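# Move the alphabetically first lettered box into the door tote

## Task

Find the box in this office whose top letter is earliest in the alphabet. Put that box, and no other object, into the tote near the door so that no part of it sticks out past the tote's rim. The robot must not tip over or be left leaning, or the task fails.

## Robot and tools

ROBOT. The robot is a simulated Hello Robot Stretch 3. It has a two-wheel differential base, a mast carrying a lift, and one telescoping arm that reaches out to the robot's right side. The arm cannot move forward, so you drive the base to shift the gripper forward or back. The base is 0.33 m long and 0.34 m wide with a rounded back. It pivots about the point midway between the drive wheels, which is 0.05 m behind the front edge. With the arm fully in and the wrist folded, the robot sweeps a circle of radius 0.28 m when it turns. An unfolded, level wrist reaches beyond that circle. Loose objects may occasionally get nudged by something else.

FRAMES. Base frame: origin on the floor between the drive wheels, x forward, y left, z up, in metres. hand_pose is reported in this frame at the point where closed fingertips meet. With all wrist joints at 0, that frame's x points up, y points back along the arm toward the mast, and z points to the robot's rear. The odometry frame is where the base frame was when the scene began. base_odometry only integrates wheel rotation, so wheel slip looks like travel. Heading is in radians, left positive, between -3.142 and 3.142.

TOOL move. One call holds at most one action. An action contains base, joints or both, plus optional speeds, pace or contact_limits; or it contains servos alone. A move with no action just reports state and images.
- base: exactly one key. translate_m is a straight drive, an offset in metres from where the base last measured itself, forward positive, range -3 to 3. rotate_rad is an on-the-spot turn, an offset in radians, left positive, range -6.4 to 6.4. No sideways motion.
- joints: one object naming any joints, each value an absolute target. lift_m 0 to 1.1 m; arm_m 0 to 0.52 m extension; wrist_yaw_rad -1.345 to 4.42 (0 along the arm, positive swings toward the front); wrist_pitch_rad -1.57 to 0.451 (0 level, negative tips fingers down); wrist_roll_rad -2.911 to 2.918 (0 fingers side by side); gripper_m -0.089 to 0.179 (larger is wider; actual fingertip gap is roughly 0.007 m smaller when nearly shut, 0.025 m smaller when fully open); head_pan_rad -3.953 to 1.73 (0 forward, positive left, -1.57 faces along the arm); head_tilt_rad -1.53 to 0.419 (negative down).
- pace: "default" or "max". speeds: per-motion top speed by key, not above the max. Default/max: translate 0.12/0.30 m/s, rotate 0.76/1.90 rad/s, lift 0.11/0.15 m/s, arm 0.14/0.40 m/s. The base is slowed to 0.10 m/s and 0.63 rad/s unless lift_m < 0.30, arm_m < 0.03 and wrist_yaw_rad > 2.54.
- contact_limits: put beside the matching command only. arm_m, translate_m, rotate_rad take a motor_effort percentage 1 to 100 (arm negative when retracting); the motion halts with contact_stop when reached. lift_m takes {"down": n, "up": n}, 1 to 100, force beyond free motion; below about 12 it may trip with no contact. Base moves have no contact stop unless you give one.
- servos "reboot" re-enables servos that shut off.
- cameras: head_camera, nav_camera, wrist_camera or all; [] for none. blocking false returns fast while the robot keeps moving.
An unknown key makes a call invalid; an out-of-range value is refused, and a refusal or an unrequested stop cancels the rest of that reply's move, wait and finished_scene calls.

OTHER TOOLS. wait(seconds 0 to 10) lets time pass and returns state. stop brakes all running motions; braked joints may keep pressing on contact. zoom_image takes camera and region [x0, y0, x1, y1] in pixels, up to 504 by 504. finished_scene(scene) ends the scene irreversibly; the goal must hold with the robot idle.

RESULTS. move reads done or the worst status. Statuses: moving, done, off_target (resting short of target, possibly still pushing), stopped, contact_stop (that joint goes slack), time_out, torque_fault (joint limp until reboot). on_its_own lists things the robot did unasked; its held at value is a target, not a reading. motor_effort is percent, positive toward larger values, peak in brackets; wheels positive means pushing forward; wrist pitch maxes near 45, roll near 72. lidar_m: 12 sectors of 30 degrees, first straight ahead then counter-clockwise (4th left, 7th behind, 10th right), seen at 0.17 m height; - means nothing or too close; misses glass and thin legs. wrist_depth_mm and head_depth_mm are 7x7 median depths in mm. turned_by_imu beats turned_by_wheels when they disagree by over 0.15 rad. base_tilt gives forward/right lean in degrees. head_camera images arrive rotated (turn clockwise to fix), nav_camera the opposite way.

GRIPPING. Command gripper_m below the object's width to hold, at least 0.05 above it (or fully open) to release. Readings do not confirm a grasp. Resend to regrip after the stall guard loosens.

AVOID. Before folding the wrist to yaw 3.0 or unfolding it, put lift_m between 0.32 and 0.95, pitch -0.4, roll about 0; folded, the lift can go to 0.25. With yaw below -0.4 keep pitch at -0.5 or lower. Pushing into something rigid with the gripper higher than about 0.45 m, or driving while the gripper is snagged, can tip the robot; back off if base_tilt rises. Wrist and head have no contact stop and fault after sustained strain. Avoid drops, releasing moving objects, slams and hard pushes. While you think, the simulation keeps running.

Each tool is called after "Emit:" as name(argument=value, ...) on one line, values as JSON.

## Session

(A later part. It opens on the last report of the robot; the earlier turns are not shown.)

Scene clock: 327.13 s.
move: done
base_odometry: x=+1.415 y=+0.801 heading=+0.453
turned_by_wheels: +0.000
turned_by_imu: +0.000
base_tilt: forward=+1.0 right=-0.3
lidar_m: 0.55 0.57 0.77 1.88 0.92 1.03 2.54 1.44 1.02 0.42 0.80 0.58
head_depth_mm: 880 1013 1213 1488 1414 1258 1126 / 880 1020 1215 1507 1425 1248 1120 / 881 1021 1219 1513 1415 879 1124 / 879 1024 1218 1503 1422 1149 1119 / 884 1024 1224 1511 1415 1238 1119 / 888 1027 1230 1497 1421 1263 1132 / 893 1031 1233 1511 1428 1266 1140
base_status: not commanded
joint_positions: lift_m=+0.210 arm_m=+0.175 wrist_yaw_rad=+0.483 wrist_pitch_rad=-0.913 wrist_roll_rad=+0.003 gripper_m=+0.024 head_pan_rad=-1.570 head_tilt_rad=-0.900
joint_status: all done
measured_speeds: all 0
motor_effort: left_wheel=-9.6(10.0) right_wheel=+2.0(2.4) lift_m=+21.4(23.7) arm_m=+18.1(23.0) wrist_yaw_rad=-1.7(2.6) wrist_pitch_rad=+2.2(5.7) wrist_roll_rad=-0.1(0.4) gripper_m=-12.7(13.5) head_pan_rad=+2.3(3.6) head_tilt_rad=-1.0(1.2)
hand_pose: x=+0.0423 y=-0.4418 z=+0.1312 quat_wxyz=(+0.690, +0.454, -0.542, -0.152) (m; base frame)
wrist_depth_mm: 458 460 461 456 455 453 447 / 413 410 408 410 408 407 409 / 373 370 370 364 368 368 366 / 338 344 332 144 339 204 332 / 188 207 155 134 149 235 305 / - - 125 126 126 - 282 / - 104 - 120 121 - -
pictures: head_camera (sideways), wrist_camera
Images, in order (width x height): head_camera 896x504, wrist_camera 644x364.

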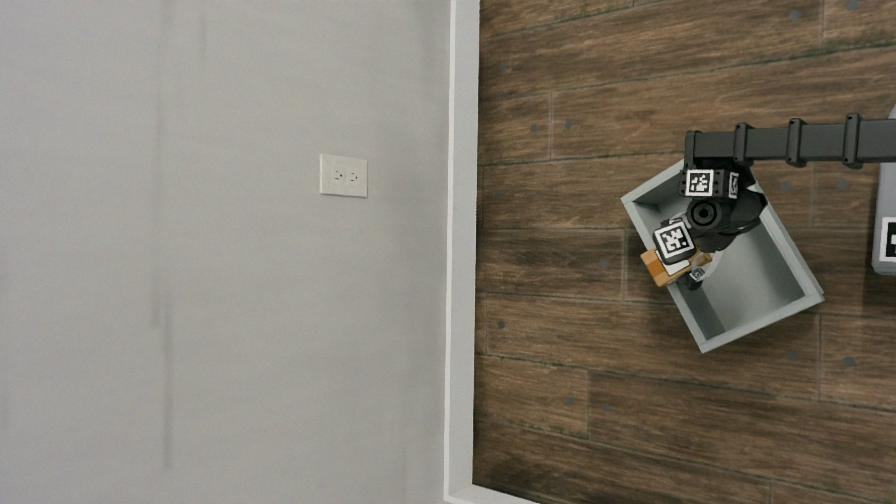

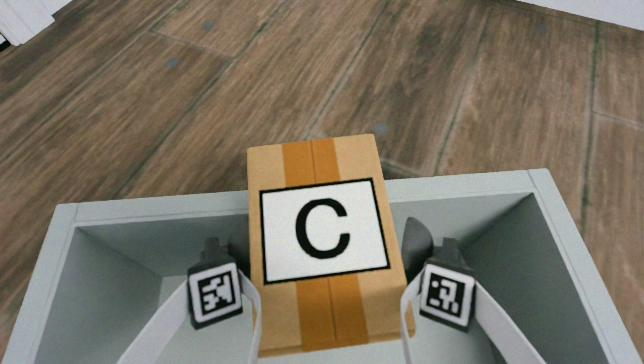

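Emit:
move(joints={"arm_m": 0.155}, pace="max", cameras=[])

Emit:
move(joints={"lift_m": 0.09}, speeds={"lift_m": 0.06}, contact_limits={"lift_m": {"down": 13}}, cameras=["wrist_camera"])

Scene clock: 343.57 s.
move: done
base_odometry: x=+1.415 y=+0.801 heading=+0.453
turned_by_wheels: +0.000
turned_by_imu: +0.001
base_tilt: forward=+1.0 right=-0.3
lidar_m: 0.55 0.57 0.77 1.89 0.92 1.04 2.54 1.45 1.02 0.97 0.80 0.58
head_depth_mm: 876 1022 1212 1485 1416 1248 1138 / 880 1015 1208 1505 1406 1262 1118 / 879 1019 1211 1514 1414 864 1100 / 884 1021 1222 1505 1416 1129 1117 / 888 1028 1228 1515 1420 1230 1108 / 887 1026 1230 1508 1424 1260 1139 / 892 1032 1238 1497 1415 1265 1139
base_status: not commanded
joint_positions: lift_m=+0.210 arm_m=+0.155 wrist_yaw_rad=+0.483 wrist_pitch_rad=-0.913 wrist_roll_rad=+0.003 gripper_m=+0.024 head_pan_rad=-1.570 head_tilt_rad=-0.900
joint_status: all done
measured_speeds: all 0
motor_effort: left_wheel=-9.9(9.9) right_wheel=+1.8(2.3) lift_m=+24.5(24.5) arm_m=-22.8(24.0) wrist_yaw_rad=-1.8(2.4) wrist_pitch_rad=+2.1(2.4) wrist_roll_rad=-0.2(0.4) gripper_m=-12.8(13.5) head_pan_rad=+0.7(2.3) head_tilt_rad=+0.7(1.5)
hand_pose: x=+0.0423 y=-0.4219 z=+0.1312 quat_wxyz=(+0.690, +0.454, -0.542, -0.152) (m; base frame)
wrist_depth_mm: 452 465 462 456 459 452 436 / 413 408 411 409 409 407 406 / 372 372 371 371 361 362 367 / 340 344 201 149 218 216 334 / 306 233 152 137 148 - 307 / 174 - 125 127 126 - 278 / 161 104 - 119 121 - -
pictures: none
No camera images: "cameras" was empty.

Scene clock: 346.27 s.
move: contact_stop
base_odometry: x=+1.415 y=+0.801 heading=+0.454
turned_by_wheels: +0.000
turned_by_imu: +0.000
base_tilt: forward=+1.0 right=-0.1
lidar_m: 0.55 0.56 0.77 1.88 0.92 1.03 2.53 1.45 1.02 0.97 0.80 0.58
head_depth_mm: 878 1014 1216 1485 1423 1250 1140 / 877 1019 1211 1498 1409 1257 1134 / 876 1022 1215 1495 1432 1223 957 / 881 1020 1216 1508 1427 1207 1111 / 885 1020 1215 1501 1420 1230 1136 / 884 1027 1215 1507 1420 1263 1140 / 887 1026 1229 1512 1427 1266 1133
base_status: not commanded
joint_positions: lift_m=+0.099 arm_m=+0.155 wrist_yaw_rad=+0.483 wrist_pitch_rad=-0.915 wrist_roll_rad=+0.003 gripper_m=+0.024 head_pan_rad=-1.570 head_tilt_rad=-0.896
joint_status: lift_m contact_stop (moved -0.111 of -0.120)
measured_speeds: all 0
on_its_own: lift_m is slack since a contact_stop (your +0.090 is given up)
motor_effort: left_wheel=+1.0(10.0) right_wheel=+1.1(3.1) lift_m=+25.1(25.3) arm_m=-8.8(23.1) wrist_yaw_rad=-1.7(2.1) wrist_pitch_rad=+2.4(5.4) wrist_roll_rad=-0.1(0.4) gripper_m=-12.2(13.4) head_pan_rad=+1.0(2.3) head_tilt_rad=-2.2(3.9)
contact_limits: lift_m down 13 (down: maximum 72; up: maximum 65)
hand_pose: x=+0.0420 y=-0.4215 z=+0.0195 quat_wxyz=(+0.690, +0.455, -0.542, -0.153) (m; base frame)
wrist_depth_mm: 106 106 110 114 115 116 120 / 120 122 125 133 135 138 139 / 144 151 152 158 166 170 168 / 171 183 175 149 191 198 - / - 191 151 137 149 189 - / - 176 125 126 126 173 174 / - 114 123 120 159 157 162
pictures: wrist_camera
Images, in order (width x height): wrist_camera 644x364.

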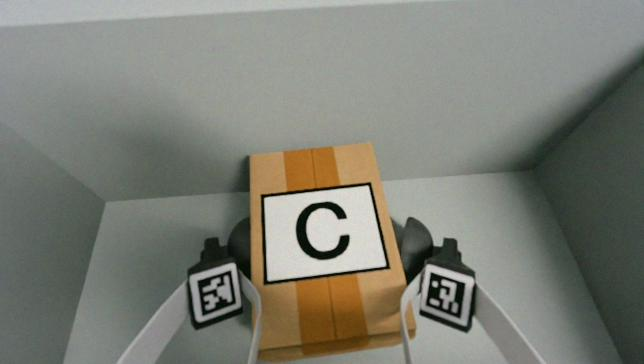

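Emit:
move(joints={"gripper_m": 0.125}, cameras=[])

Emit:
move(joints={"lift_m": 0.3}, pace="max", cameras=[])

Emit:
finished_scene(scene=2)

Scene clock: 350.00 s.
move: done
base_odometry: x=+1.415 y=+0.801 heading=+0.454
turned_by_wheels: +0.000
turned_by_imu: +0.001
base_tilt: forward=+1.1 right=+0.0
lidar_m: 0.55 0.57 0.77 1.88 0.92 1.04 2.53 1.45 1.02 0.97 0.81 0.58
head_depth_mm: 878 1013 1211 1492 1414 1256 1134 / 880 1010 1212 1512 1418 1258 1131 / 881 1020 1217 1504 1410 1230 948 / 883 1021 1225 1499 1423 1200 1115 / 887 1024 1225 1513 1421 1219 1141 / 889 1028 1225 1503 1423 1249 1130 / 889 1032 1227 1501 1413 1258 1131
base_status: not commanded
joint_positions: lift_m=+0.099 arm_m=+0.155 wrist_yaw_rad=+0.483 wrist_pitch_rad=-0.915 wrist_roll_rad=+0.003 gripper_m=+0.125 head_pan_rad=-1.570 head_tilt_rad=-0.900
joint_status: all done
measured_speeds: all 0
on_its_own: lift_m is slack since a contact_stop (your +0.090 is given up)
motor_effort: left_wheel=+1.3(1.5) right_wheel=+0.9(1.7) lift_m=+25.4(25.9) arm_m=+23.5(24.7) wrist_yaw_rad=-1.6(2.1) wrist_pitch_rad=+2.5(2.9) wrist_roll_rad=-0.4(0.4) gripper_m=+0.0(91.5) head_pan_rad=-0.9(1.8) head_tilt_rad=-5.3(6.5)
contact_limits: lift_m down 13 (down: maximum 72; up: maximum 65)
hand_pose: x=+0.0421 y=-0.4216 z=+0.0196 quat_wxyz=(+0.690, +0.455, -0.542, -0.153) (m; base frame)
wrist_depth_mm: 106 106 110 114 115 115 120 / 120 122 126 134 135 138 140 / 144 151 151 157 166 171 167 / 171 183 182 150 191 199 - / - 191 157 137 187 188 - / - 125 144 127 143 126 173 / - 127 159 120 158 157 99
pictures: none
No camera images: "cameras" was empty.

Scene clock: 352.13 s.
move: done
base_odometry: x=+1.415 y=+0.801 heading=+0.454
turned_by_wheels: +0.000
turned_by_imu: +0.000
base_tilt: forward=+0.8 right=-0.1
lidar_m: 0.55 0.57 0.77 1.88 0.92 1.03 2.53 1.44 1.02 0.97 0.81 0.58
head_depth_mm: 874 1019 1207 1485 1421 1251 1139 / 884 1022 1206 1495 1417 1225 697 / 883 1024 1220 1491 1410 786 1112 / 884 1020 1220 1516 1412 1193 1113 / 887 1029 1225 1516 1413 1215 1120 / 887 1032 1229 1509 1416 1261 1133 / 888 1033 1232 1515 1421 1260 1136
base_status: not commanded
joint_positions: lift_m=+0.300 arm_m=+0.155 wrist_yaw_rad=+0.483 wrist_pitch_rad=-0.912 wrist_roll_rad=+0.003 gripper_m=+0.125 head_pan_rad=-1.570 head_tilt_rad=-0.900
joint_status: all done
measured_speeds: all 0
motor_effort: left_wheel=+1.4(1.6) right_wheel=+1.0(1.5) lift_m=+30.2(33.0) arm_m=+22.4(24.2) wrist_yaw_rad=-1.4(2.4) wrist_pitch_rad=+2.2(2.5) wrist_roll_rad=-0.3(0.4) gripper_m=-0.2(1.1) head_pan_rad=+0.5(1.5) head_tilt_rad=-5.4(6.3)
hand_pose: x=+0.0424 y=-0.4222 z=+0.2214 quat_wxyz=(+0.690, +0.454, -0.543, -0.152) (m; base frame)
wrist_depth_mm: 454 593 597 592 579 - - / 492 541 534 533 536 525 518 / 485 474 476 474 479 478 471 / 442 435 440 437 434 438 434 / 405 406 308 316 320 387 402 / 374 124 328 322 - 126 369 / - 120 - 297 - 115 338
pictures: none
No camera images: "cameras" was empty.

The scene is finished: the task was done.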